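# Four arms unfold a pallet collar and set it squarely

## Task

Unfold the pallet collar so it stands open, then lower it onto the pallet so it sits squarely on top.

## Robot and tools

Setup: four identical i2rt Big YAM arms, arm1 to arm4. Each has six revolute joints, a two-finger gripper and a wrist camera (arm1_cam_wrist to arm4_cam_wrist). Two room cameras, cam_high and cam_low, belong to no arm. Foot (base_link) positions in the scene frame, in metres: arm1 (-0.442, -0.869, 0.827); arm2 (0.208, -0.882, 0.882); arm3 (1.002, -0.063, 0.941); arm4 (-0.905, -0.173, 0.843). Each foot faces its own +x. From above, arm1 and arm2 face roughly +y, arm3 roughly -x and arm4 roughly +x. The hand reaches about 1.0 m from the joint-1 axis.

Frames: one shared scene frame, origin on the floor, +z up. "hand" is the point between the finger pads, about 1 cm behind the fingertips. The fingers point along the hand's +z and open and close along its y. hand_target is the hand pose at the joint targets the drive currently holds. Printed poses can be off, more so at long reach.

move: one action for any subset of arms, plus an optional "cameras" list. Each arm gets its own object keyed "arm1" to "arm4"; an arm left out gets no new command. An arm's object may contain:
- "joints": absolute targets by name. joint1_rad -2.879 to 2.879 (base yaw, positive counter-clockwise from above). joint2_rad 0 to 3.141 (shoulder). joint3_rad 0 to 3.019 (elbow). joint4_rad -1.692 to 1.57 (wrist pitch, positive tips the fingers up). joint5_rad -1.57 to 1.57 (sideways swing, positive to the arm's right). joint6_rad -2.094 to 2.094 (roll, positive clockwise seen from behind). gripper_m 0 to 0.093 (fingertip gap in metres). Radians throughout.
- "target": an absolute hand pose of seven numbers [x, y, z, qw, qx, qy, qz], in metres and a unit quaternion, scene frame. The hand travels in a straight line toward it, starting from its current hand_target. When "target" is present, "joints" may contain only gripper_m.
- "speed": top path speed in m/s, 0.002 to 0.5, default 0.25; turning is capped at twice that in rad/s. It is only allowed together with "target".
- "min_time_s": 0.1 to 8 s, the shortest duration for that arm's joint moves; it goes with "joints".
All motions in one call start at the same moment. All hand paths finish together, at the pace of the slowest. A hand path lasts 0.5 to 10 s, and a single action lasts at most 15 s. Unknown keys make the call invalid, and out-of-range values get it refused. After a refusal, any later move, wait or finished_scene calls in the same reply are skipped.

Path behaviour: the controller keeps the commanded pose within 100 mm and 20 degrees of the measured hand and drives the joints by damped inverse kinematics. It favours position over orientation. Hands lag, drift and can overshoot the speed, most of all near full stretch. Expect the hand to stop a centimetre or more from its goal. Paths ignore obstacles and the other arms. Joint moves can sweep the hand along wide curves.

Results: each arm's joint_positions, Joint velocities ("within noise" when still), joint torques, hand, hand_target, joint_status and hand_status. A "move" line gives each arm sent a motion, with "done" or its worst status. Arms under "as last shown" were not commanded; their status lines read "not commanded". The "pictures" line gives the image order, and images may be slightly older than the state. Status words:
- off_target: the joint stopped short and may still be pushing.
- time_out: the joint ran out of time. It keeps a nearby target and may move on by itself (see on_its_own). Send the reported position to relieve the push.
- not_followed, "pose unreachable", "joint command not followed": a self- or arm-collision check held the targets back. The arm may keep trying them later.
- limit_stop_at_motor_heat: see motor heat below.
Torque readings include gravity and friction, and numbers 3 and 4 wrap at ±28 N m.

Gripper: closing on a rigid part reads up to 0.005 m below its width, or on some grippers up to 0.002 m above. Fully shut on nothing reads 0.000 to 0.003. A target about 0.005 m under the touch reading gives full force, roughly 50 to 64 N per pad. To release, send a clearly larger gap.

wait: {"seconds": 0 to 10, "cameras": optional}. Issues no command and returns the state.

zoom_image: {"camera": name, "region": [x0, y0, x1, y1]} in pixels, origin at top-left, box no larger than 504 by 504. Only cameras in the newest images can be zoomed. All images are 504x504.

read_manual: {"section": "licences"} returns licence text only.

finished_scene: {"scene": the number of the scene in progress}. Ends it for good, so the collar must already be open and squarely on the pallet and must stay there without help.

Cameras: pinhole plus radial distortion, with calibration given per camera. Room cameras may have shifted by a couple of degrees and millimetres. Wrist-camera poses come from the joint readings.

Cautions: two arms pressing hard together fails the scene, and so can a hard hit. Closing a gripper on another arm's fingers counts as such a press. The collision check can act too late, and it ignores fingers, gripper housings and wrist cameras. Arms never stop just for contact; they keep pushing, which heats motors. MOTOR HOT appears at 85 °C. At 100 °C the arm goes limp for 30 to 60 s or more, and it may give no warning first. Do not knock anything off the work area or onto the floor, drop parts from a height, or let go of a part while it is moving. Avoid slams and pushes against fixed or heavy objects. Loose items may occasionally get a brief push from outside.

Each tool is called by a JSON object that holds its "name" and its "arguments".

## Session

{"name": "move", "arguments": {}}

Scene clock: 0.00 s.
Joint torques (N m): no reading
Heat: arm1: hottest joint2_rad 32 °C; arm2: hottest joint2_rad 37 °C; arm3: hottest joint2_rad 41 °C; arm4: hottest joint2_rad 31 °C.
Joint velocities: within noise
arm1.joint_positions: joint1_rad=-0.037 joint2_rad=+0.610 joint3_rad=+1.457 joint4_rad=-1.255 joint5_rad=+0.085 joint6_rad=-0.488 gripper_m=+0.09396
arm1.joint_status: not commanded
arm1.hand: x=-0.3968 y=-0.6500 z=+1.4211 quat_wxyz=(-0.505, +0.673, -0.488, -0.231) (m; scene frame)
arm1.hand_target: x=-0.3971 y=-0.6533 z=+1.4330 quat_wxyz=(-0.515, +0.666, -0.485, -0.237) (m; scene frame)
arm1.hand_status: not commanded
arm2.joint_positions: joint1_rad=+0.070 joint2_rad=+0.584 joint3_rad=+1.368 joint4_rad=-1.240 joint5_rad=+0.136 joint6_rad=+0.055 gripper_m=+0.09396
arm2.joint_status: not commanded
arm2.hand: x=+0.1813 y=-0.6448 z=+1.4376 quat_wxyz=(-0.372, +0.617, -0.583, -0.376) (m; scene frame)
arm2.hand_target: x=+0.1817 y=-0.6478 z=+1.4466 quat_wxyz=(-0.377, +0.612, -0.580, -0.383) (m; scene frame)
arm2.hand_status: not commanded
arm3.joint_positions: joint1_rad=+0.125 joint2_rad=+0.506 joint3_rad=+1.322 joint4_rad=-1.290 joint5_rad=-0.057 joint6_rad=+0.140 gripper_m=+0.09396
arm3.joint_status: not commanded
arm3.hand: x=+0.8056 y=-0.1380 z=+1.4776 quat_wxyz=(-0.150, -0.850, -0.098, +0.496) (m; scene frame)
arm3.hand_target: x=+0.8080 y=-0.1370 z=+1.4903 quat_wxyz=(-0.153, -0.842, -0.098, +0.508) (m; scene frame)
arm3.hand_status: not commanded
arm4.joint_positions: joint1_rad=+0.381 joint2_rad=+0.625 joint3_rad=+1.318 joint4_rad=-1.270 joint5_rad=-0.042 joint6_rad=-0.033 gripper_m=+0.09396
arm4.joint_status: not commanded
arm4.hand: x=-0.6515 y=-0.1383 z=+1.3593 quat_wxyz=(-0.475, +0.082, -0.875, -0.051) (m; scene frame)
arm4.hand_target: x=-0.6536 y=-0.1387 z=+1.3700 quat_wxyz=(-0.485, +0.082, -0.869, -0.052) (m; scene frame)
arm4.hand_status: not commanded
pictures: arm1_cam_wrist, arm2_cam_wrist, arm3_cam_wrist, arm4_cam_wrist, cam_high, cam_low
camera_calibration:
arm1_cam_wrist: T_world_to_cam=[[0.894762, -0.0179458, 0.446183, -0.290061], [0.199874, -0.877416, -0.43611, 0.132247], [0.399315, 0.479395, -0.781491, 1.70908], [0, 0, 0, 1]] pos_world=[-0.449359, -0.708497, 1.52273]
arm2_cam_wrist: T_world_to_cam=[[0.99928, 0.0323973, 0.0197425, -0.187917], [0.0378909, -0.878382, -0.476455, 0.116736], [0.00190562, 0.47686, -0.878977, 1.69601], [0, 0, 0, 1]] pos_world=[0.180126, -0.700131, 1.55008]
arm3_cam_wrist: T_world_to_cam=[[-0.318167, 0.93505, -0.15637, 0.617789], [0.872108, 0.223999, -0.435032, -0.0241047], [-0.371749, -0.274784, -0.886733, 1.69677], [0, 0, 0, 1]] pos_world=[0.848354, -0.10602, 1.5907]
arm4_cam_wrist: T_world_to_cam=[[0.188485, -0.981916, -0.01773, 0.0107526], [-0.911894, -0.168284, -0.374339, -0.104911], [0.364586, 0.0867251, -0.927122, 1.6346], [0, 0, 0, 1]] pos_world=[-0.693647, -0.148858, 1.47639]

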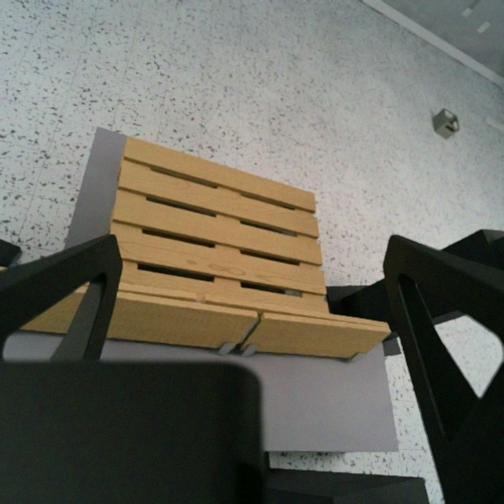

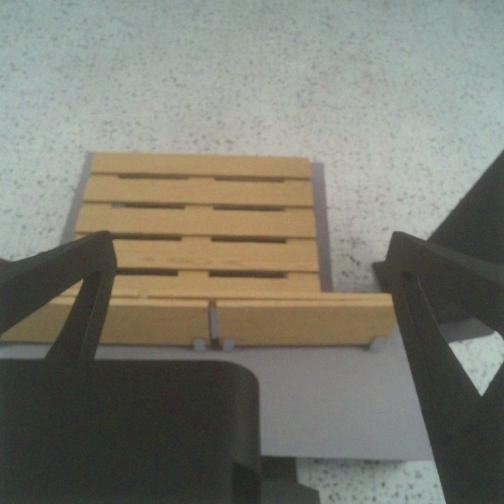

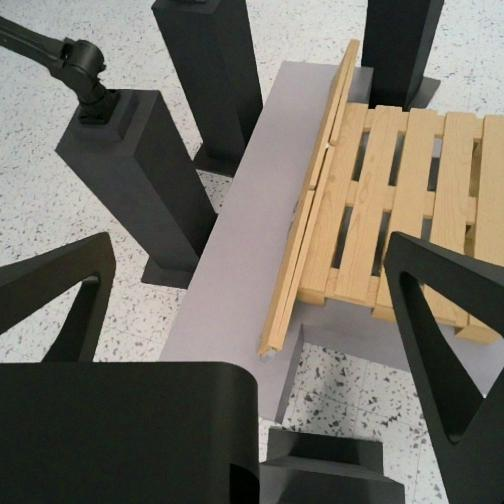

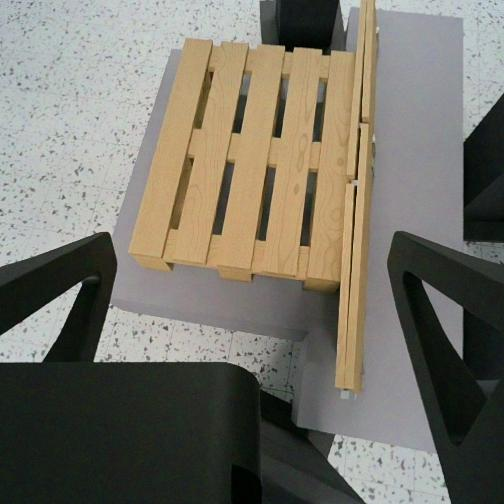

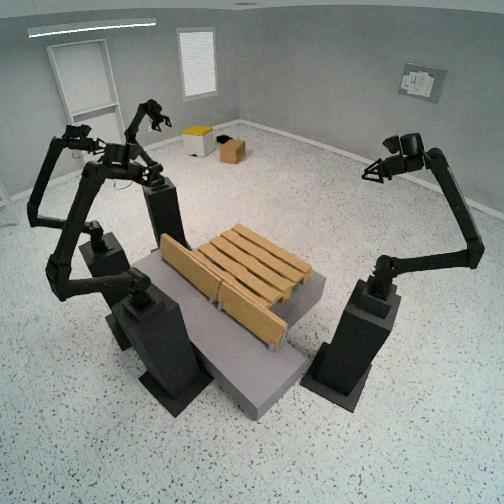

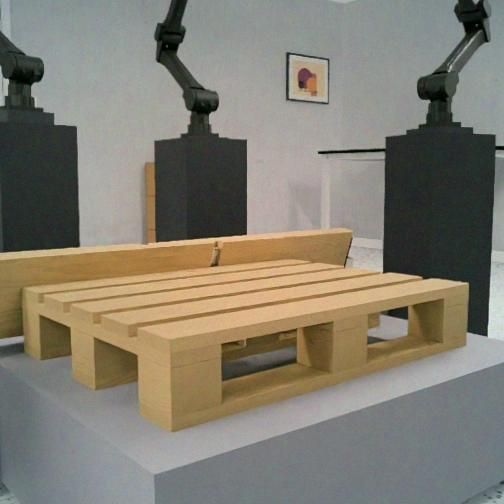

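{"name": "move", "arguments": {"arm1": {"target": [-0.46, -0.36, 0.80, 0, 0, 1, 0], "speed": 0.35}, "arm2": {"target": [0.03, -0.25, 0.59, 0.1736, 0.9848, 0, 0], "speed": 0.3}, "arm3": {"target": [0.46, -0.22, 0.80, 0, -1, 0, 0], "speed": 0.35}, "cameras": ["arm1_cam_wrist", "arm2_cam_wrist", "arm3_cam_wrist"]}}

{"name": "zoom_image", "arguments": {"camera": "arm2_cam_wrist", "region": [120, 60, 400, 280]}}

Scene clock: 56.30 s.
Joint torques (N m): arm1=[0.79 -17.44 8.28 0.09 0.03 -0.01] | arm2=[2.43 -19.55 9.22 -1.16 0 -0.12] | arm3=[-0.73 -20.07 7.49 0.25 0.21 0.16] | arm4=[1.14 3.31 9.66 2.32 -0.09 0.02]
Heat: arm1: hottest joint3_rad 34 °C; arm2: hottest joint2_rad 37 °C; arm3: hottest joint2_rad 41 °C; arm4: hottest joint3_rad 31 °C.
move: arm1 off_target; arm2 off_target; arm3 off_target
Joint velocities: within noise
arm1.joint_positions: joint1_rad=+0.116 joint2_rad=+1.926 joint3_rad=+1.186 joint4_rad=-0.891 joint5_rad=+0.010 joint6_rad=+1.598 gripper_m=+0.09396
arm1.joint_status: not commanded
arm1.hand: x=-0.4606 y=-0.3837 z=+0.7916 quat_wxyz=(-0.002, +0.008, -1.000, +0.022) (m; scene frame)
arm1.hand_target: x=-0.4600 y=-0.3608 z=+0.8006 quat_wxyz=(+0.000, +0.000, -1.000, +0.000) (m; scene frame)
arm1.hand_status: off_target (0.025 m and 2.7 deg from the pose sent, 0.688 m and 121.5 deg at the start)
arm2.joint_positions: joint1_rad=+0.124 joint2_rad=+2.903 joint3_rad=+2.386 joint4_rad=-1.367 joint5_rad=-0.098 joint6_rad=-1.325 gripper_m=+0.09397
arm2.joint_status: not commanded
arm2.hand: x=+0.0351 y=-0.2447 z=+0.6078 quat_wxyz=(+0.165, +0.986, -0.009, -0.004) (m; scene frame)
arm2.hand_target: x=+0.0304 y=-0.2508 z=+0.5904 quat_wxyz=(+0.173, +0.985, +0.000, +0.000) (m; scene frame)
arm2.hand_status: off_target (0.019 m and 1.6 deg from the pose sent, 0.947 m and 114.3 deg at the start)
arm3.joint_positions: joint1_rad=+0.082 joint2_rad=+2.212 joint3_rad=+1.350 joint4_rad=-0.728 joint5_rad=+0.004 joint6_rad=+0.266 gripper_m=+0.09396
arm3.joint_status: not commanded
arm3.hand: x=+0.4812 y=-0.2227 z=+0.7913 quat_wxyz=(+0.002, -1.000, -0.016, -0.014) (m; scene frame)
arm3.hand_target: x=+0.4605 y=-0.2197 z=+0.8005 quat_wxyz=(+0.000, -1.000, +0.000, +0.000) (m; scene frame)
arm3.hand_status: off_target (0.023 m and 2.5 deg from the pose sent, 0.765 m and 63.6 deg at the start)
arm4: as last shown
pictures: arm1_cam_wrist, arm2_cam_wrist, arm3_cam_wrist
camera_calibration:
arm1_cam_wrist: T_world_to_cam=[[-0.00553881, -0.997609, 0.0688881, -0.439257], [-0.809265, 0.0449392, 0.585723, -0.815695], [-0.587418, -0.0525045, -0.807579, 0.476957], [0, 0, 0, 1]] pos_world=[-0.382373, -0.376507, 0.893211]
arm2_cam_wrist: T_world_to_cam=[[0.0232101, 0.948683, -0.315375, 0.423792], [0.820437, 0.162185, 0.54825, -0.317311], [0.571265, -0.27147, -0.774571, 0.509564], [0, 0, 0, 1]] pos_world=[-0.0405982, -0.21225, 0.702313]
arm3_cam_wrist: T_world_to_cam=[[-0.0342556, 0.999411, 0.00225797, 0.238667], [0.792469, 0.0257858, 0.609366, -0.853121], [0.608949, 0.0226636, -0.792886, 0.464363], [0, 0, 0, 1]] pos_world=[0.401475, -0.227052, 0.887512]

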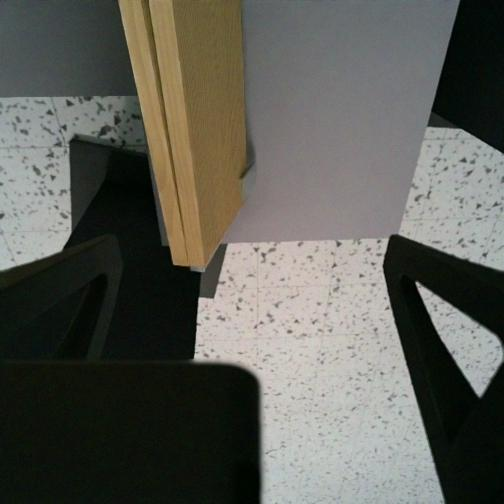

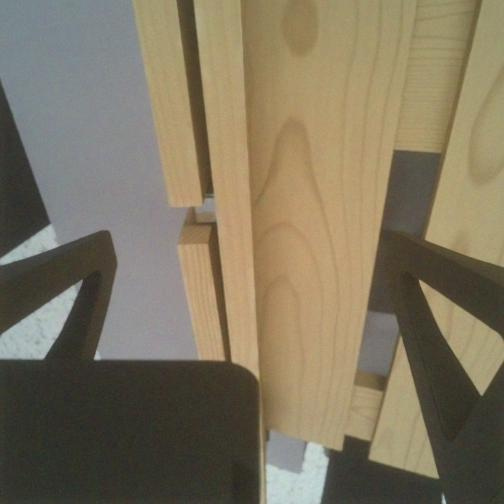

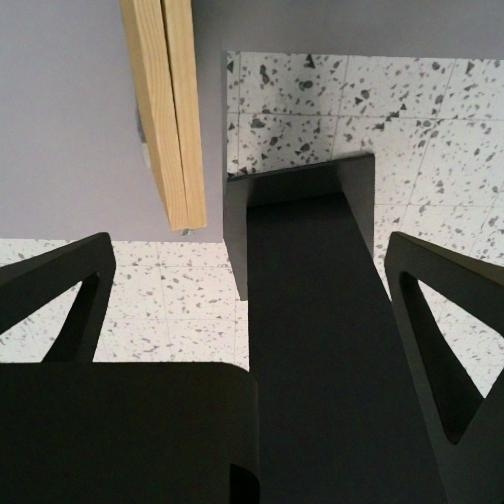

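Scaled by 1.800 from the camera's 504x504 image, which has a finer 720x720 frame.

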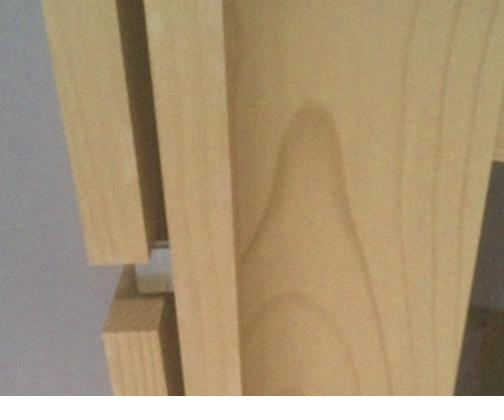

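{"name": "move", "arguments": {"arm2": {"target": [0.0304, -0.2765, 0.535, 0.1736, 0.9848, 0, 0], "speed": 0.1, "joints": {"gripper_m": 0.034}}, "cameras": ["arm2_cam_wrist"]}}

{"name": "zoom_image", "arguments": {"camera": "arm2_cam_wrist", "region": [150, 100, 350, 300]}}

Scene clock: 157.43 s.
Joint torques (N m): arm1=[0.73 -17.61 8.28 0.12 0.03 -0.03] | arm2=[2.78 -19.49 6.71 -0.43 -0.11 -0.04] | arm3=[-1.08 -20.31 7.5 0.32 0.18 0.15] | arm4=[0.91 3.49 9.65 2.32 -0.08 0.02]
Heat: arm1: hottest joint2_rad 37 °C; arm2: hottest joint2_rad 43 °C; arm3: hottest joint2_rad 45 °C; arm4: hottest joint3_rad 33 °C.
move: arm2 off_target
Joint velocities: within noise
arm1, arm3, arm4: as last shown
arm2.joint_positions: joint1_rad=+0.131 joint2_rad=+2.951 joint3_rad=+2.339 joint4_rad=-1.270 joint5_rad=-0.098 joint6_rad=-1.326 gripper_m=+0.03407
arm2.joint_status: all done
arm2.hand: x=+0.0357 y=-0.2637 z=+0.5586 quat_wxyz=(+0.163, +0.987, -0.006, -0.004) (m; scene frame)
arm2.hand_target: x=+0.0310 y=-0.2773 z=+0.5357 quat_wxyz=(+0.174, +0.985, +0.000, +0.000) (m; scene frame)
arm2.hand_status: off_target (0.027 m and 1.4 deg from the pose sent, 0.080 m and 1.6 deg at the start)
pictures: arm2_cam_wrist
camera_calibration:
arm2_cam_wrist: T_world_to_cam=[[0.0161231, 0.949523, -0.313282, 0.425533], [0.819631, 0.166901, 0.548041, -0.286414], [0.572665, -0.265611, -0.775568, 0.467958], [0, 0, 0, 1]] pos_world=[-0.0400905, -0.231956, 0.653211]

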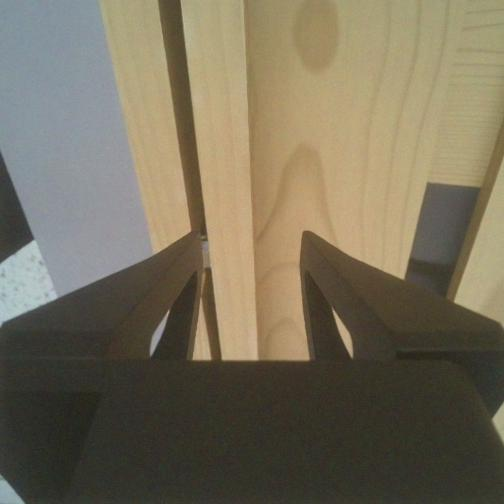

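Scaled by 2.520 from the camera's 504x504 image, which has a finer 720x720 frame.

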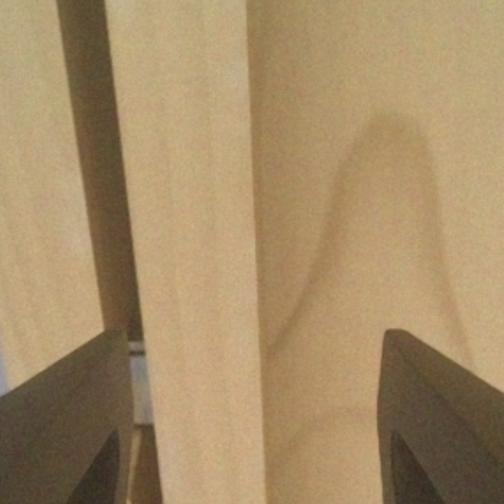

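{"name": "move", "arguments": {"arm2": {"target": [0.031, -0.2935, 0.506, 0.1736, 0.9848, 0, 0], "speed": 0.06}, "cameras": ["arm2_cam_wrist"]}}

{"name": "zoom_image", "arguments": {"camera": "arm2_cam_wrist", "region": [150, 120, 350, 300]}}

Scene clock: 171.13 s.
Joint torques (N m): arm1=[0.73 -17.38 8.25 0.06 0.04 -0.03] | arm2=[2.67 -19.08 5.57 -0.32 -0.19 0.02] | arm3=[-0.67 -20.01 7.57 0.2 0.21 0.15] | arm4=[0.97 3.6 9.65 2.37 -0.08 0.03]
Heat: arm1: hottest joint2_rad 37 °C; arm2: hottest joint2_rad 45 °C; arm3: hottest joint2_rad 45 °C; arm4: hottest joint3_rad 33 °C.
move: arm2 off_target
Joint velocities: within noise
arm1, arm3, arm4: as last shown
arm2.joint_positions: joint1_rad=+0.137 joint2_rad=+2.970 joint3_rad=+2.306 joint4_rad=-1.205 joint5_rad=-0.098 joint6_rad=-1.326 gripper_m=+0.03407
arm2.joint_status: not commanded
arm2.hand: x=+0.0346 y=-0.2731 z=+0.5346 quat_wxyz=(+0.157, +0.988, -0.003, -0.005) (m; scene frame)
arm2.hand_target: x=+0.0317 y=-0.2943 z=+0.5074 quat_wxyz=(+0.174, +0.985, +0.000, +0.000) (m; scene frame)
arm2.hand_status: off_target (0.035 m and 2.0 deg from the pose sent, 0.061 m and 1.4 deg at the start)
pictures: arm2_cam_wrist
camera_calibration:
arm2_cam_wrist: T_world_to_cam=[[0.00947682, 0.953649, -0.300773, 0.421641], [0.820522, 0.164502, 0.547433, -0.271133], [0.571536, -0.251979, -0.780931, 0.454143], [0, 0, 0, 1]] pos_world=[-0.0410839, -0.243061, 0.629899]

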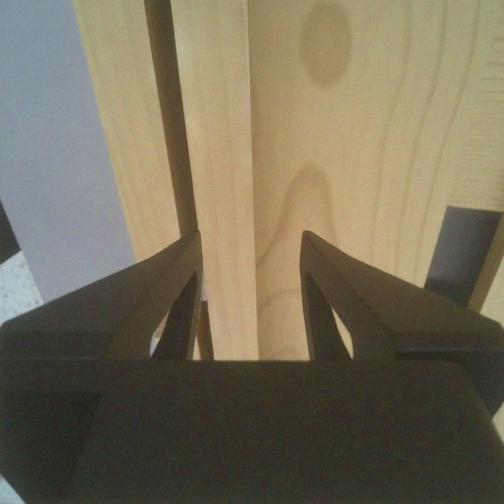

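Scaled by 2.520 from the camera's 504x504 image, which has a finer 720x720 frame.

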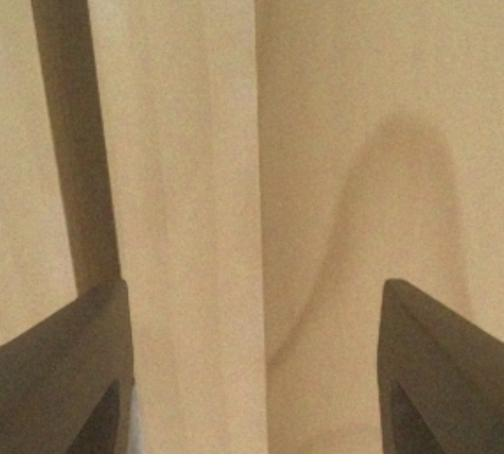

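{"name": "move", "arguments": {"arm2": {"joints": {"gripper_m": 0.0435}}}}

{"name": "move", "arguments": {"arm2": {"joints": {"joint2_rad": 3.030, "joint4_rad": -1.165}, "min_time_s": 1.0}, "cameras": ["arm2_cam_wrist"]}}

{"name": "zoom_image", "arguments": {"camera": "arm2_cam_wrist", "region": [150, 120, 350, 300]}}

Scene clock: 193.83 s.
Joint torques (N m): arm1=[0.97 -17.44 8.28 0.06 0.02 -0.04] | arm2=[2.78 -19.02 5.57 -0.36 -0.2 0] | arm3=[-0.79 -20.07 7.5 0.23 0.18 0.14] | arm4=[0.97 3.55 9.68 2.39 -0.08 0.01]
Heat: arm1: hottest joint2_rad 38 °C; arm2: hottest joint2_rad 47 °C; arm3: hottest joint2_rad 45 °C; arm4: hottest joint3_rad 34 °C.
move: arm2 done
Joint velocities: within noise
arm1, arm3, arm4: as last shown
arm2.joint_positions: joint1_rad=+0.137 joint2_rad=+2.970 joint3_rad=+2.306 joint4_rad=-1.205 joint5_rad=-0.098 joint6_rad=-1.326 gripper_m=+0.04335
arm2.joint_status: all done
arm2.hand: x=+0.0346 y=-0.2731 z=+0.5346 quat_wxyz=(+0.157, +0.988, -0.003, -0.005) (m; scene frame)
arm2.hand_target: x=+0.0317 y=-0.2943 z=+0.5074 quat_wxyz=(+0.174, +0.985, +0.000, +0.000) (m; scene frame)
arm2.hand_status: not commanded
pictures: none

Scene clock: 195.13 s.
Joint torques (N m): arm1=[0.79 -17.44 8.28 0.08 0.03 -0.03] | arm2=[2.73 -18.84 5.53 -0.23 -0.19 0.01] | arm3=[-1.14 -20.6 7.6 0.18 0.18 0.16] | arm4=[0.85 3.19 9.66 2.35 -0.08 0.02]
Heat: arm1: hottest joint2_rad 38 °C; arm2: hottest joint2_rad 47 °C; arm3: hottest joint2_rad 45 °C; arm4: hottest joint3_rad 34 °C.
move: arm2 done
Joint velocities: within noise
arm1, arm3, arm4: as last shown
arm2.joint_positions: joint1_rad=+0.137 joint2_rad=+2.986 joint3_rad=+2.306 joint4_rad=-1.178 joint5_rad=-0.098 joint6_rad=-1.326 gripper_m=+0.04343
arm2.joint_status: all done
arm2.hand: x=+0.0351 y=-0.2747 z=+0.5224 quat_wxyz=(+0.152, +0.988, -0.002, -0.006) (m; scene frame)
arm2.hand_target: x=+0.0324 y=-0.2964 z=+0.4947 quat_wxyz=(+0.168, +0.986, +0.000, -0.001) (m; scene frame)
arm2.hand_status: not commanded
pictures: arm2_cam_wrist
camera_calibration:
arm2_cam_wrist: T_world_to_cam=[[0.00862611, 0.956603, -0.291267, 0.415311], [0.82194, 0.159109, 0.5469, -0.265907], [0.569509, -0.244122, -0.784897, 0.448211], [0, 0, 0, 1]] pos_world=[-0.0402836, -0.245562, 0.618191]

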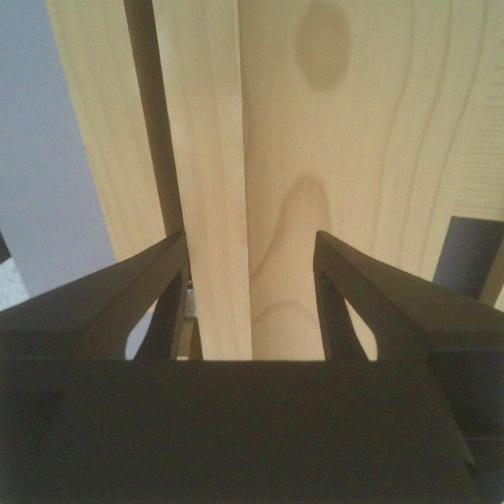

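Scaled by 2.520 from the camera's 504x504 image, which has a finer 720x720 frame.

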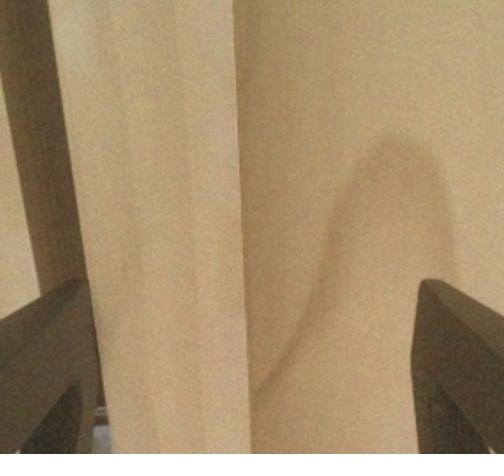

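{"name": "move", "arguments": {"arm2": {"joints": {"gripper_m": 0.0465}}}}

{"name": "move", "arguments": {"arm2": {"joints": {"joint2_rad": 3.060, "joint4_rad": -1.145}, "min_time_s": 1.0}, "cameras": ["arm2_cam_wrist"]}}

{"name": "zoom_image", "arguments": {"camera": "arm2_cam_wrist", "region": [150, 120, 350, 300]}}

Scene clock: 203.93 s.
Joint torques (N m): arm1=[1.14 -17.32 8.28 0.14 0.03 -0.01] | arm2=[2.67 -18.84 5.57 -0.18 -0.19 0.02] | arm3=[-0.91 -20.07 7.53 0.27 0.2 0.14] | arm4=[1.08 3.31 9.66 2.37 -0.08 0.03]
Heat: arm1: hottest joint2_rad 38 °C; arm2: hottest joint2_rad 47 °C; arm3: hottest joint2_rad 45 °C; arm4: hottest joint3_rad 34 °C.
move: arm2 done
Joint velocities: within noise
arm1, arm3, arm4: as last shown
arm2.joint_positions: joint1_rad=+0.137 joint2_rad=+2.986 joint3_rad=+2.306 joint4_rad=-1.178 joint5_rad=-0.098 joint6_rad=-1.326 gripper_m=+0.04634
arm2.joint_status: all done
arm2.hand: x=+0.0351 y=-0.2747 z=+0.5224 quat_wxyz=(+0.152, +0.988, -0.002, -0.006) (m; scene frame)
arm2.hand_target: x=+0.0324 y=-0.2964 z=+0.4947 quat_wxyz=(+0.168, +0.986, +0.000, -0.001) (m; scene frame)
arm2.hand_status: not commanded
pictures: none

Scene clock: 205.20 s.
Joint torques (N m): arm1=[0.85 -17.32 8.29 0.13 0.04 -0.02] | arm2=[2.73 -18.49 5.41 -0.32 -0.19 0.01] | arm3=[-0.38 -20.13 7.57 0.24 0.21 0.15] | arm4=[0.67 3.31 9.65 2.35 -0.08 0.03]
Heat: arm1: hottest joint2_rad 38 °C; arm2: hottest joint2_rad 47 °C; arm3: hottest joint2_rad 45 °C; arm4: hottest joint3_rad 34 °C.
move: arm2 done
Joint velocities: within noise
arm1, arm3, arm4: as last shown
arm2.joint_positions: joint1_rad=+0.137 joint2_rad=+3.012 joint3_rad=+2.306 joint4_rad=-1.155 joint5_rad=-0.098 joint6_rad=-1.326 gripper_m=+0.04643
arm2.joint_status: all done
arm2.hand: x=+0.0372 y=-0.2820 z=+0.5051 quat_wxyz=(+0.154, +0.988, -0.002, -0.006) (m; scene frame)
arm2.hand_target: x=+0.0355 y=-0.3068 z=+0.4759 quat_wxyz=(+0.173, +0.985, +0.000, +0.000) (m; scene frame)
arm2.hand_status: not commanded
pictures: arm2_cam_wrist
camera_calibration:
arm2_cam_wrist: T_world_to_cam=[[0.008899, 0.955631, -0.294432, 0.41856], [0.821506, 0.160891, 0.54703, -0.256512], [0.57013, -0.246746, -0.783625, 0.430226], [0, 0, 0, 1]] pos_world=[-0.0382837, -0.252562, 0.600694]

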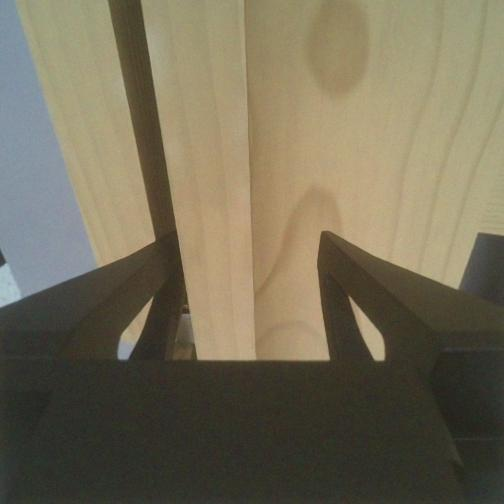

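Scaled by 2.520 from the camera's 504x504 image, which has a finer 720x720 frame.

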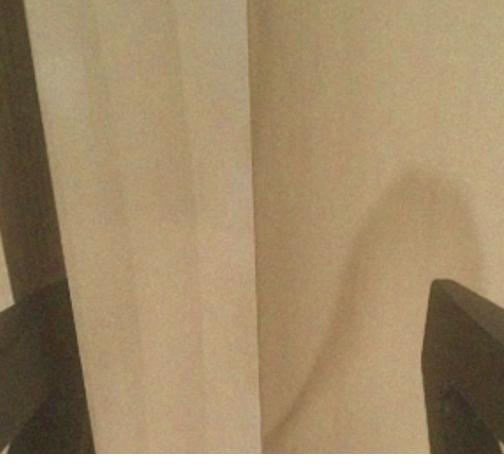

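{"name": "move", "arguments": {"arm2": {"joints": {"joint2_rad": 3.075, "joint4_rad": -1.133}, "min_time_s": 0.8}}}

{"name": "move", "arguments": {"arm2": {"joints": {"joint6_rad": -0.80}, "min_time_s": 2.0}, "cameras": ["arm2_cam_wrist", "cam_high"]}}

Scene clock: 219.63 s.
Joint torques (N m): arm1=[0.79 -17.44 8.31 0.13 0.04 -0.03] | arm2=[2.55 -17.96 5.38 -0.43 -0.18 0.03] | arm3=[-0.62 -20.42 7.58 0.36 0.19 0.17] | arm4=[0.97 3.19 9.68 2.3 -0.08 0.02]
Heat: arm1: hottest joint2_rad 38 °C; arm2: hottest joint2_rad 49 °C; arm3: hottest joint2_rad 45 °C; arm4: hottest joint3_rad 34 °C.
move: arm2 done
Joint velocities: within noise
arm1, arm3: as last shown
arm2.joint_positions: joint1_rad=+0.137 joint2_rad=+3.022 joint3_rad=+2.306 joint4_rad=-1.139 joint5_rad=-0.098 joint6_rad=-1.326 gripper_m=+0.04643
arm2.joint_status: all done
arm2.hand: x=+0.0376 y=-0.2831 z=+0.4983 quat_wxyz=(+0.151, +0.989, -0.002, -0.007) (m; scene frame)
arm2.hand_target: x=+0.0370 y=-0.3121 z=+0.4661 quat_wxyz=(+0.174, +0.985, +0.000, +0.000) (m; scene frame)
arm2.hand_status: not commanded
arm4.joint_positions: joint1_rad=+0.381 joint2_rad=+0.625 joint3_rad=+1.318 joint4_rad=-1.270 joint5_rad=-0.042 joint6_rad=-0.033 gripper_m=+0.09396
arm4.joint_status: not commanded
arm4.hand: x=-0.6515 y=-0.1383 z=+1.3593 quat_wxyz=(-0.475, +0.082, -0.875, -0.051) (m; scene frame)
arm4.hand_target: x=-0.6536 y=-0.1387 z=+1.3700 quat_wxyz=(-0.485, +0.082, -0.869, -0.052) (m; scene frame)
arm4.hand_status: not commanded
pictures: none

Scene clock: 223.93 s.
Joint torques (N m): arm1=[1.14 -17.14 8.31 0.18 0.02 -0.02] | arm2=[2.96 -18.08 5.46 0.36 -0.54 0.43] | arm3=[-0.67 -20.31 7.62 0.17 0.22 0.15] | arm4=[1.03 3.43 9.68 2.32 -0.09 0.02]
Heat: arm1: hottest joint2_rad 38 °C; arm2: hottest joint2_rad 49 °C; arm3: hottest joint2_rad 45 °C; arm4: hottest joint3_rad 34 °C.
move: arm2 time_out
Joint velocities: within noise
arm1.joint_positions: joint1_rad=+0.116 joint2_rad=+1.926 joint3_rad=+1.186 joint4_rad=-0.891 joint5_rad=+0.010 joint6_rad=+1.598 gripper_m=+0.09396
arm1.joint_status: not commanded
arm1.hand: x=-0.4606 y=-0.3837 z=+0.7916 quat_wxyz=(-0.002, +0.008, -1.000, +0.022) (m; scene frame)
arm1.hand_target: x=-0.4600 y=-0.3608 z=+0.8006 quat_wxyz=(+0.000, +0.000, -1.000, +0.000) (m; scene frame)
arm1.hand_status: not commanded
arm2.joint_positions: joint1_rad=+0.134 joint2_rad=+3.022 joint3_rad=+2.303 joint4_rad=-1.164 joint5_rad=-0.088 joint6_rad=-0.853 gripper_m=+0.04645
arm2.joint_status: joint6_rad time_out (moved +0.473 of +0.526)
arm2.on_its_own: joint6_rad reads -0.853 and still pushes toward -0.800 since a time_out
arm2.hand: x=+0.0428 y=-0.2891 z=+0.4992 quat_wxyz=(+0.158, +0.958, -0.235, +0.040) (m; scene frame)
arm2.hand_target: x=+0.0370 y=-0.3121 z=+0.4661 quat_wxyz=(+0.168, +0.952, -0.253, +0.045) (m; scene frame)
arm2.hand_status: not commanded
arm3.joint_positions: joint1_rad=+0.082 joint2_rad=+2.212 joint3_rad=+1.350 joint4_rad=-0.728 joint5_rad=+0.004 joint6_rad=+0.266 gripper_m=+0.09396
arm3.joint_status: not commanded
arm3.hand: x=+0.4812 y=-0.2227 z=+0.7913 quat_wxyz=(+0.002, -1.000, -0.016, -0.014) (m; scene frame)
arm3.hand_target: x=+0.4605 y=-0.2197 z=+0.8005 quat_wxyz=(+0.000, -1.000, +0.000, +0.000) (m; scene frame)
arm3.hand_status: not commanded
arm4: as last shown
pictures: arm2_cam_wrist, cam_high
camera_calibration:
arm2_cam_wrist: T_world_to_cam=[[0.467196, 0.840884, -0.273206, 0.36026], [0.716177, -0.178713, 0.67465, -0.414128], [0.518477, -0.510857, -0.685716, 0.297716], [0, 0, 0, 1]] pos_world=[-0.0260819, -0.224857, 0.581965]

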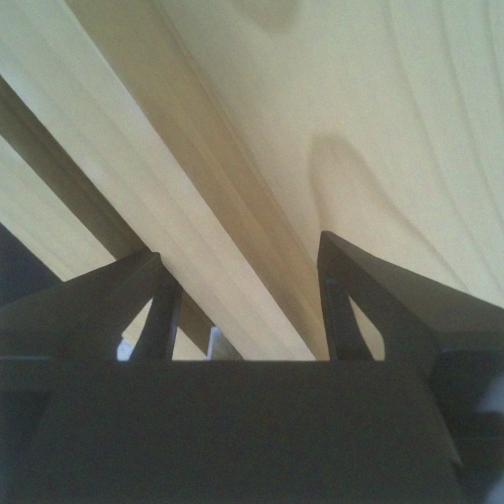

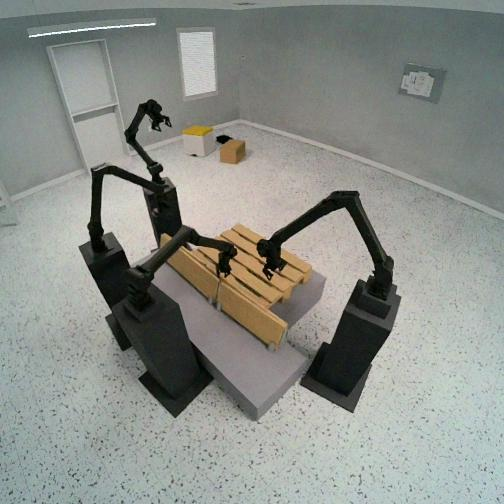

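{"name": "move", "arguments": {"cameras": ["all"]}}

{"name": "zoom_image", "arguments": {"camera": "arm2_cam_wrist", "region": [126, 126, 378, 378]}}

{"name": "zoom_image", "arguments": {"camera": "cam_high", "region": [130, 150, 350, 370]}}

Scene clock: 276.67 s.
Joint torques (N m): arm1=[1.03 -17.49 8.29 0.05 0.01 -0.02] | arm2=[2.73 -17.79 5.55 0.39 -0.56 0.42] | arm3=[-0.67 -20.01 7.49 0.18 0.2 0.15] | arm4=[0.97 3.37 9.66 2.36 -0.08 0.02]
Heat: arm1: hottest joint2_rad 38 °C; arm2: hottest joint2_rad 51 °C; arm3: hottest joint2_rad 45 °C; arm4: hottest joint3_rad 34 °C.
Joint velocities: within noise
arm1.joint_positions: joint1_rad=+0.116 joint2_rad=+1.926 joint3_rad=+1.186 joint4_rad=-0.891 joint5_rad=+0.010 joint6_rad=+1.598 gripper_m=+0.09396
arm1.joint_status: not commanded
arm1.hand: x=-0.4606 y=-0.3837 z=+0.7916 quat_wxyz=(-0.002, +0.008, -1.000, +0.022) (m; scene frame)
arm1.hand_target: x=-0.4600 y=-0.3608 z=+0.8006 quat_wxyz=(+0.000, +0.000, -1.000, +0.000) (m; scene frame)
arm1.hand_status: not commanded
arm2.joint_positions: joint1_rad=+0.134 joint2_rad=+3.022 joint3_rad=+2.303 joint4_rad=-1.164 joint5_rad=-0.088 joint6_rad=-0.853 gripper_m=+0.04645
arm2.joint_status: joint6_rad time_out (moved +0.473 of +0.526)
arm2.on_its_own: joint6_rad reads -0.853 and still pushes toward -0.800 since a time_out
arm2.hand: x=+0.0428 y=-0.2891 z=+0.4992 quat_wxyz=(+0.158, +0.958, -0.235, +0.040) (m; scene frame)
arm2.hand_target: x=+0.0370 y=-0.3121 z=+0.4661 quat_wxyz=(+0.168, +0.952, -0.253, +0.045) (m; scene frame)
arm2.hand_status: not commanded
arm3.joint_positions: joint1_rad=+0.082 joint2_rad=+2.212 joint3_rad=+1.350 joint4_rad=-0.728 joint5_rad=+0.004 joint6_rad=+0.266 gripper_m=+0.09396
arm3.joint_status: not commanded
arm3.hand: x=+0.4812 y=-0.2227 z=+0.7913 quat_wxyz=(+0.002, -1.000, -0.016, -0.014) (m; scene frame)
arm3.hand_target: x=+0.4605 y=-0.2197 z=+0.8005 quat_wxyz=(+0.000, -1.000, +0.000, +0.000) (m; scene frame)
arm3.hand_status: not commanded
arm4.joint_positions: joint1_rad=+0.381 joint2_rad=+0.625 joint3_rad=+1.318 joint4_rad=-1.270 joint5_rad=-0.042 joint6_rad=-0.033 gripper_m=+0.09396
arm4.joint_status: not commanded
arm4.hand: x=-0.6515 y=-0.1383 z=+1.3593 quat_wxyz=(-0.475, +0.082, -0.875, -0.051) (m; scene frame)
arm4.hand_target: x=-0.6536 y=-0.1387 z=+1.3700 quat_wxyz=(-0.485, +0.082, -0.869, -0.052) (m; scene frame)
arm4.hand_status: not commanded
pictures: arm1_cam_wrist, arm2_cam_wrist, arm3_cam_wrist, arm4_cam_wrist, cam_high, cam_low
camera_calibration:
arm1_cam_wrist: T_world_to_cam=[[-0.00553881, -0.997609, 0.0688881, -0.439257], [-0.809265, 0.0449392, 0.585723, -0.815695], [-0.587418, -0.0525045, -0.807579, 0.476957], [0, 0, 0, 1]] pos_world=[-0.382373, -0.376507, 0.893211]
arm2_cam_wrist: T_world_to_cam=[[0.467196, 0.840884, -0.273206, 0.36026], [0.716177, -0.178713, 0.67465, -0.414128], [0.518477, -0.510857, -0.685716, 0.297716], [0, 0, 0, 1]] pos_world=[-0.0260819, -0.224857, 0.581965]
arm3_cam_wrist: T_world_to_cam=[[-0.0342556, 0.999411, 0.00225797, 0.238667], [0.792469, 0.0257858, 0.609366, -0.853121], [0.608949, 0.0226636, -0.792886, 0.464363], [0, 0, 0, 1]] pos_world=[0.401475, -0.227052, 0.887512]
arm4_cam_wrist: T_world_to_cam=[[0.188485, -0.981916, -0.01773, 0.0107526], [-0.911894, -0.168284, -0.374339, -0.104911], [0.364586, 0.0867251, -0.927122, 1.6346], [0, 0, 0, 1]] pos_world=[-0.693647, -0.148858, 1.47639]

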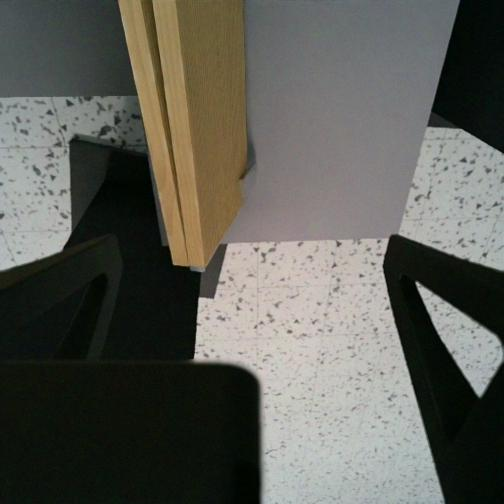

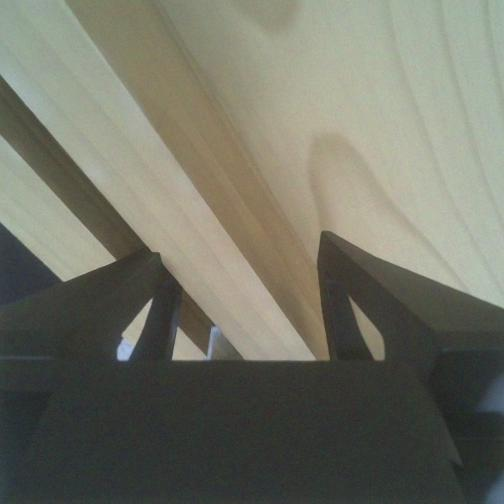

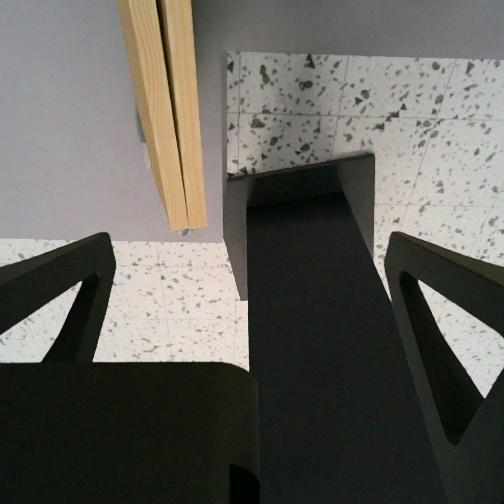

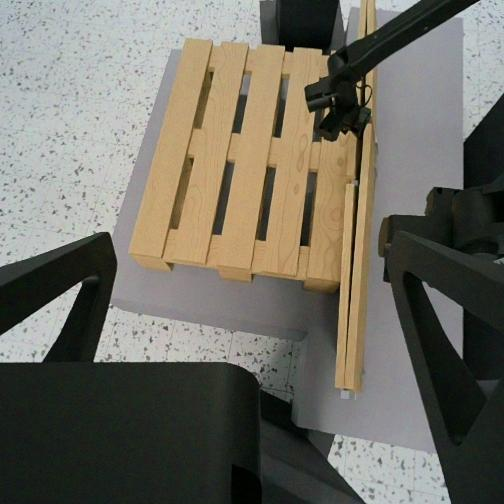

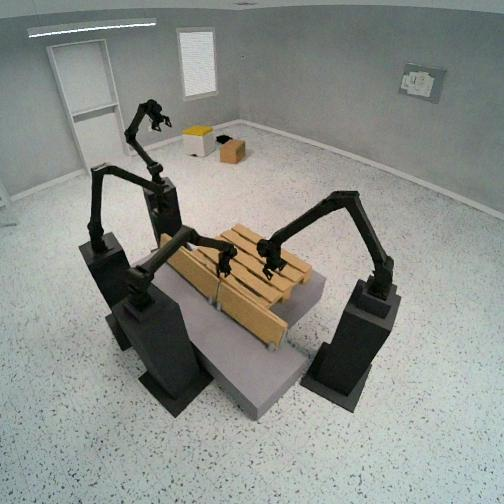

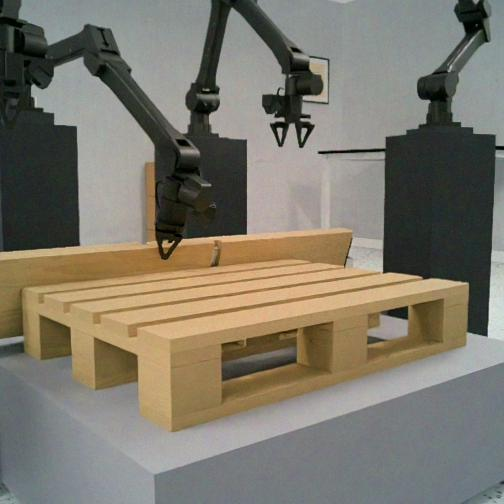

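Scaled by 2.000 from the camera's 504x504 image, which has a finer 720x720 frame.

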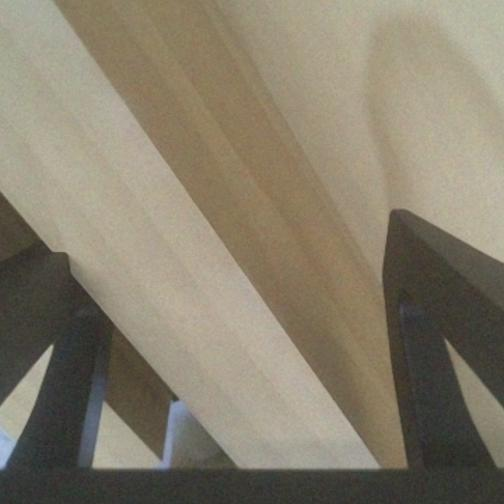

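Scaled by 2.291 from the camera's 504x504 image, which has a finer 720x720 frame.

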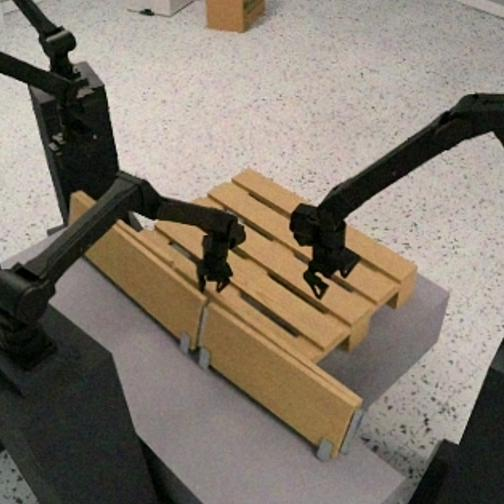

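{"name": "move", "arguments": {"arm2": {"joints": {"joint6_rad": -1.36}}, "cameras": []}}

{"name": "move", "arguments": {"arm2": {"target": [0.026, -0.258, 0.58, 0.1736, 0.9848, 0, 0], "speed": 0.15}, "cameras": ["arm2_cam_wrist", "cam_high"]}}

{"name": "move", "arguments": {"arm2": {"joints": {"gripper_m": 0.0}}, "cameras": ["arm2_cam_wrist", "arm1_cam_wrist", "arm3_cam_wrist"]}}

{"name": "zoom_image", "arguments": {"camera": "arm2_cam_wrist", "region": [126, 126, 378, 378]}}

Scene clock: 300.20 s.
Joint torques (N m): arm1=[1.08 -17.26 8.29 0.12 0.04 -0.02] | arm2=[2.61 -17.96 5.52 -0.57 -0.18 -0.11] | arm3=[-0.91 -20.07 7.62 0.17 0.19 0.17] | arm4=[1.03 3.37 9.66 2.36 -0.08 0.02]
Heat: arm1: hottest joint2_rad 38 °C; arm2: hottest joint2_rad 51 °C; arm3: hottest joint2_rad 45 °C; arm4: hottest joint3_rad 34 °C.
move: arm2 done
Joint velocities: within noise
arm1, arm3, arm4: as last shown
arm2.joint_positions: joint1_rad=+0.138 joint2_rad=+3.022 joint3_rad=+2.304 joint4_rad=-1.136 joint5_rad=-0.098 joint6_rad=-1.350 gripper_m=+0.04646
arm2.joint_status: all done
arm2.hand: x=+0.0373 y=-0.2834 z=+0.4974 quat_wxyz=(+0.150, +0.989, +0.010, -0.008) (m; scene frame)
arm2.hand_target: x=+0.0369 y=-0.3120 z=+0.4662 quat_wxyz=(+0.174, +0.985, +0.020, -0.003) (m; scene frame)
arm2.hand_status: not commanded
pictures: none
No camera images: "cameras" was empty.

Scene clock: 301.97 s.
Joint torques (N m): arm1=[1.03 -17.38 8.34 0.09 0.04 -0.02] | arm2=[2.08 -21.95 8.44 -1.31 -0.13 0.05] | arm3=[-0.85 -20.13 7.6 0.23 0.17 0.18] | arm4=[1.14 3.31 9.69 2.32 -0.08 0.03]
Heat: arm1: hottest joint2_rad 38 °C; arm2: hottest joint2_rad 51 °C; arm3: hottest joint2_rad 45 °C; arm4: hottest joint3_rad 34 °C.
move: arm2 done
Joint velocities: within noise
arm1, arm3, arm4: as last shown
arm2.joint_positions: joint1_rad=+0.138 joint2_rad=+2.939 joint3_rad=+2.364 joint4_rad=-1.337 joint5_rad=-0.098 joint6_rad=-1.336 gripper_m=+0.04646
arm2.joint_status: not commanded
arm2.hand: x=+0.0313 y=-0.2639 z=+0.5771 quat_wxyz=(+0.177, +0.984, +0.002, +0.000) (m; scene frame)
arm2.hand_target: x=+0.0260 y=-0.2582 z=+0.5801 quat_wxyz=(+0.173, +0.985, +0.000, +0.000) (m; scene frame)
arm2.hand_status: done (0.008 m and 0.5 deg from the pose sent, 0.087 m and 3.2 deg at the start)
pictures: arm2_cam_wrist, cam_high
camera_calibration:
arm2_cam_wrist: T_world_to_cam=[[0.00230162, 0.940367, -0.340153, 0.445098], [0.814401, 0.195629, 0.546334, -0.284261], [0.580298, -0.278279, -0.765386, 0.475362], [0, 0, 0, 1]] pos_world=[-0.045374, -0.230663, 0.670538]

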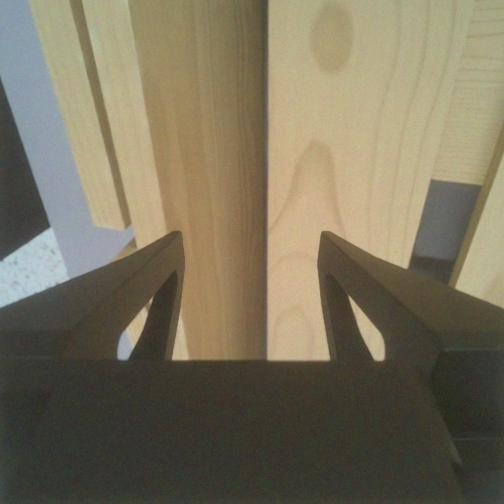

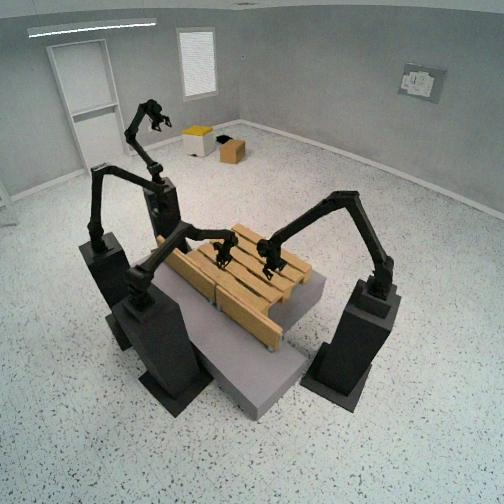

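Scene clock: 302.67 s.
Joint torques (N m): arm1=[1.14 -17.44 8.29 0.08 0.04 -0.04] | arm2=[2.08 -22.01 8.46 -1.26 -0.12 0.04] | arm3=[-0.67 -19.66 7.61 0.2 0.22 0.15] | arm4=[0.97 3.43 9.66 2.36 -0.08 0.02]
Heat: arm1: hottest joint2_rad 38 °C; arm2: hottest joint2_rad 51 °C; arm3: hottest joint2_rad 45 °C; arm4: hottest joint3_rad 34 °C.
move: arm2 done
Joint velocities: within noise
arm1, arm3, arm4: as last shown
arm2.joint_positions: joint1_rad=+0.138 joint2_rad=+2.939 joint3_rad=+2.364 joint4_rad=-1.337 joint5_rad=-0.098 joint6_rad=-1.336 gripper_m=+0.00030
arm2.joint_status: all done
arm2.hand: x=+0.0313 y=-0.2639 z=+0.5771 quat_wxyz=(+0.177, +0.984, +0.002, +0.000) (m; scene frame)
arm2.hand_target: x=+0.0260 y=-0.2582 z=+0.5801 quat_wxyz=(+0.173, +0.985, +0.000, +0.000) (m; scene frame)
arm2.hand_status: not commanded
pictures: arm1_cam_wrist, arm2_cam_wrist, arm3_cam_wrist
camera_calibration:
arm1_cam_wrist: T_world_to_cam=[[-0.00553881, -0.997609, 0.0688881, -0.439257], [-0.809265, 0.0449392, 0.585723, -0.815695], [-0.587418, -0.0525045, -0.807579, 0.476957], [0, 0, 0, 1]] pos_world=[-0.382373, -0.376507, 0.893211]
arm2_cam_wrist: T_world_to_cam=[[0.00268783, 0.940368, -0.340148, 0.445078], [0.814391, 0.195334, 0.546454, -0.284355], [0.580311, -0.278482, -0.765302, 0.475184], [0, 0, 0, 1]] pos_world=[-0.0453744, -0.230663, 0.670438]
arm3_cam_wrist: T_world_to_cam=[[-0.0342556, 0.999411, 0.00225797, 0.238667], [0.792469, 0.0257858, 0.609366, -0.853121], [0.608949, 0.0226636, -0.792886, 0.464363], [0, 0, 0, 1]] pos_world=[0.401475, -0.227052, 0.887512]

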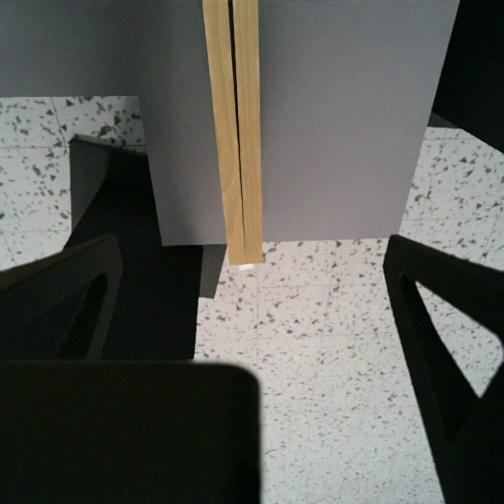

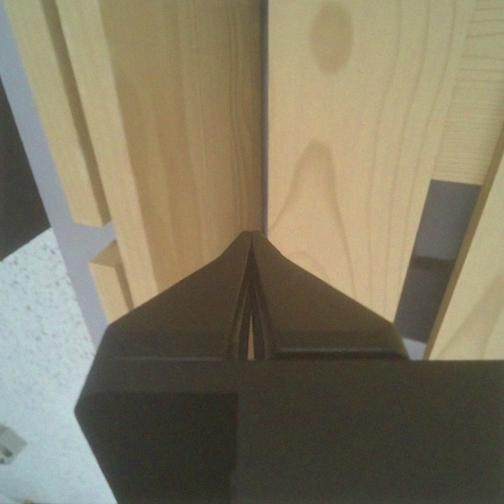

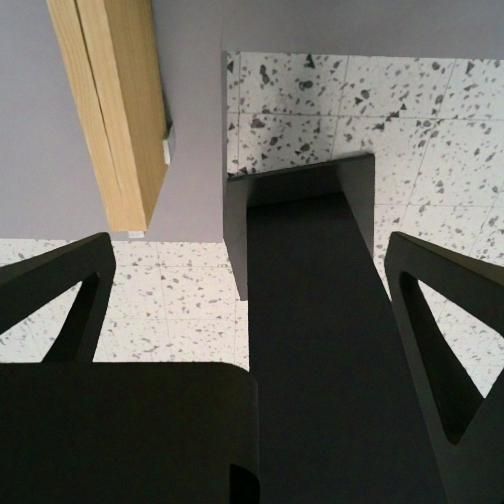

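Scaled by 2.000 from the camera's 504x504 image, which has a finer 720x720 frame.

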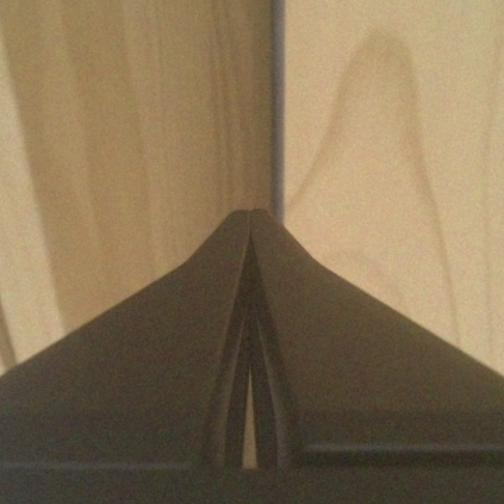

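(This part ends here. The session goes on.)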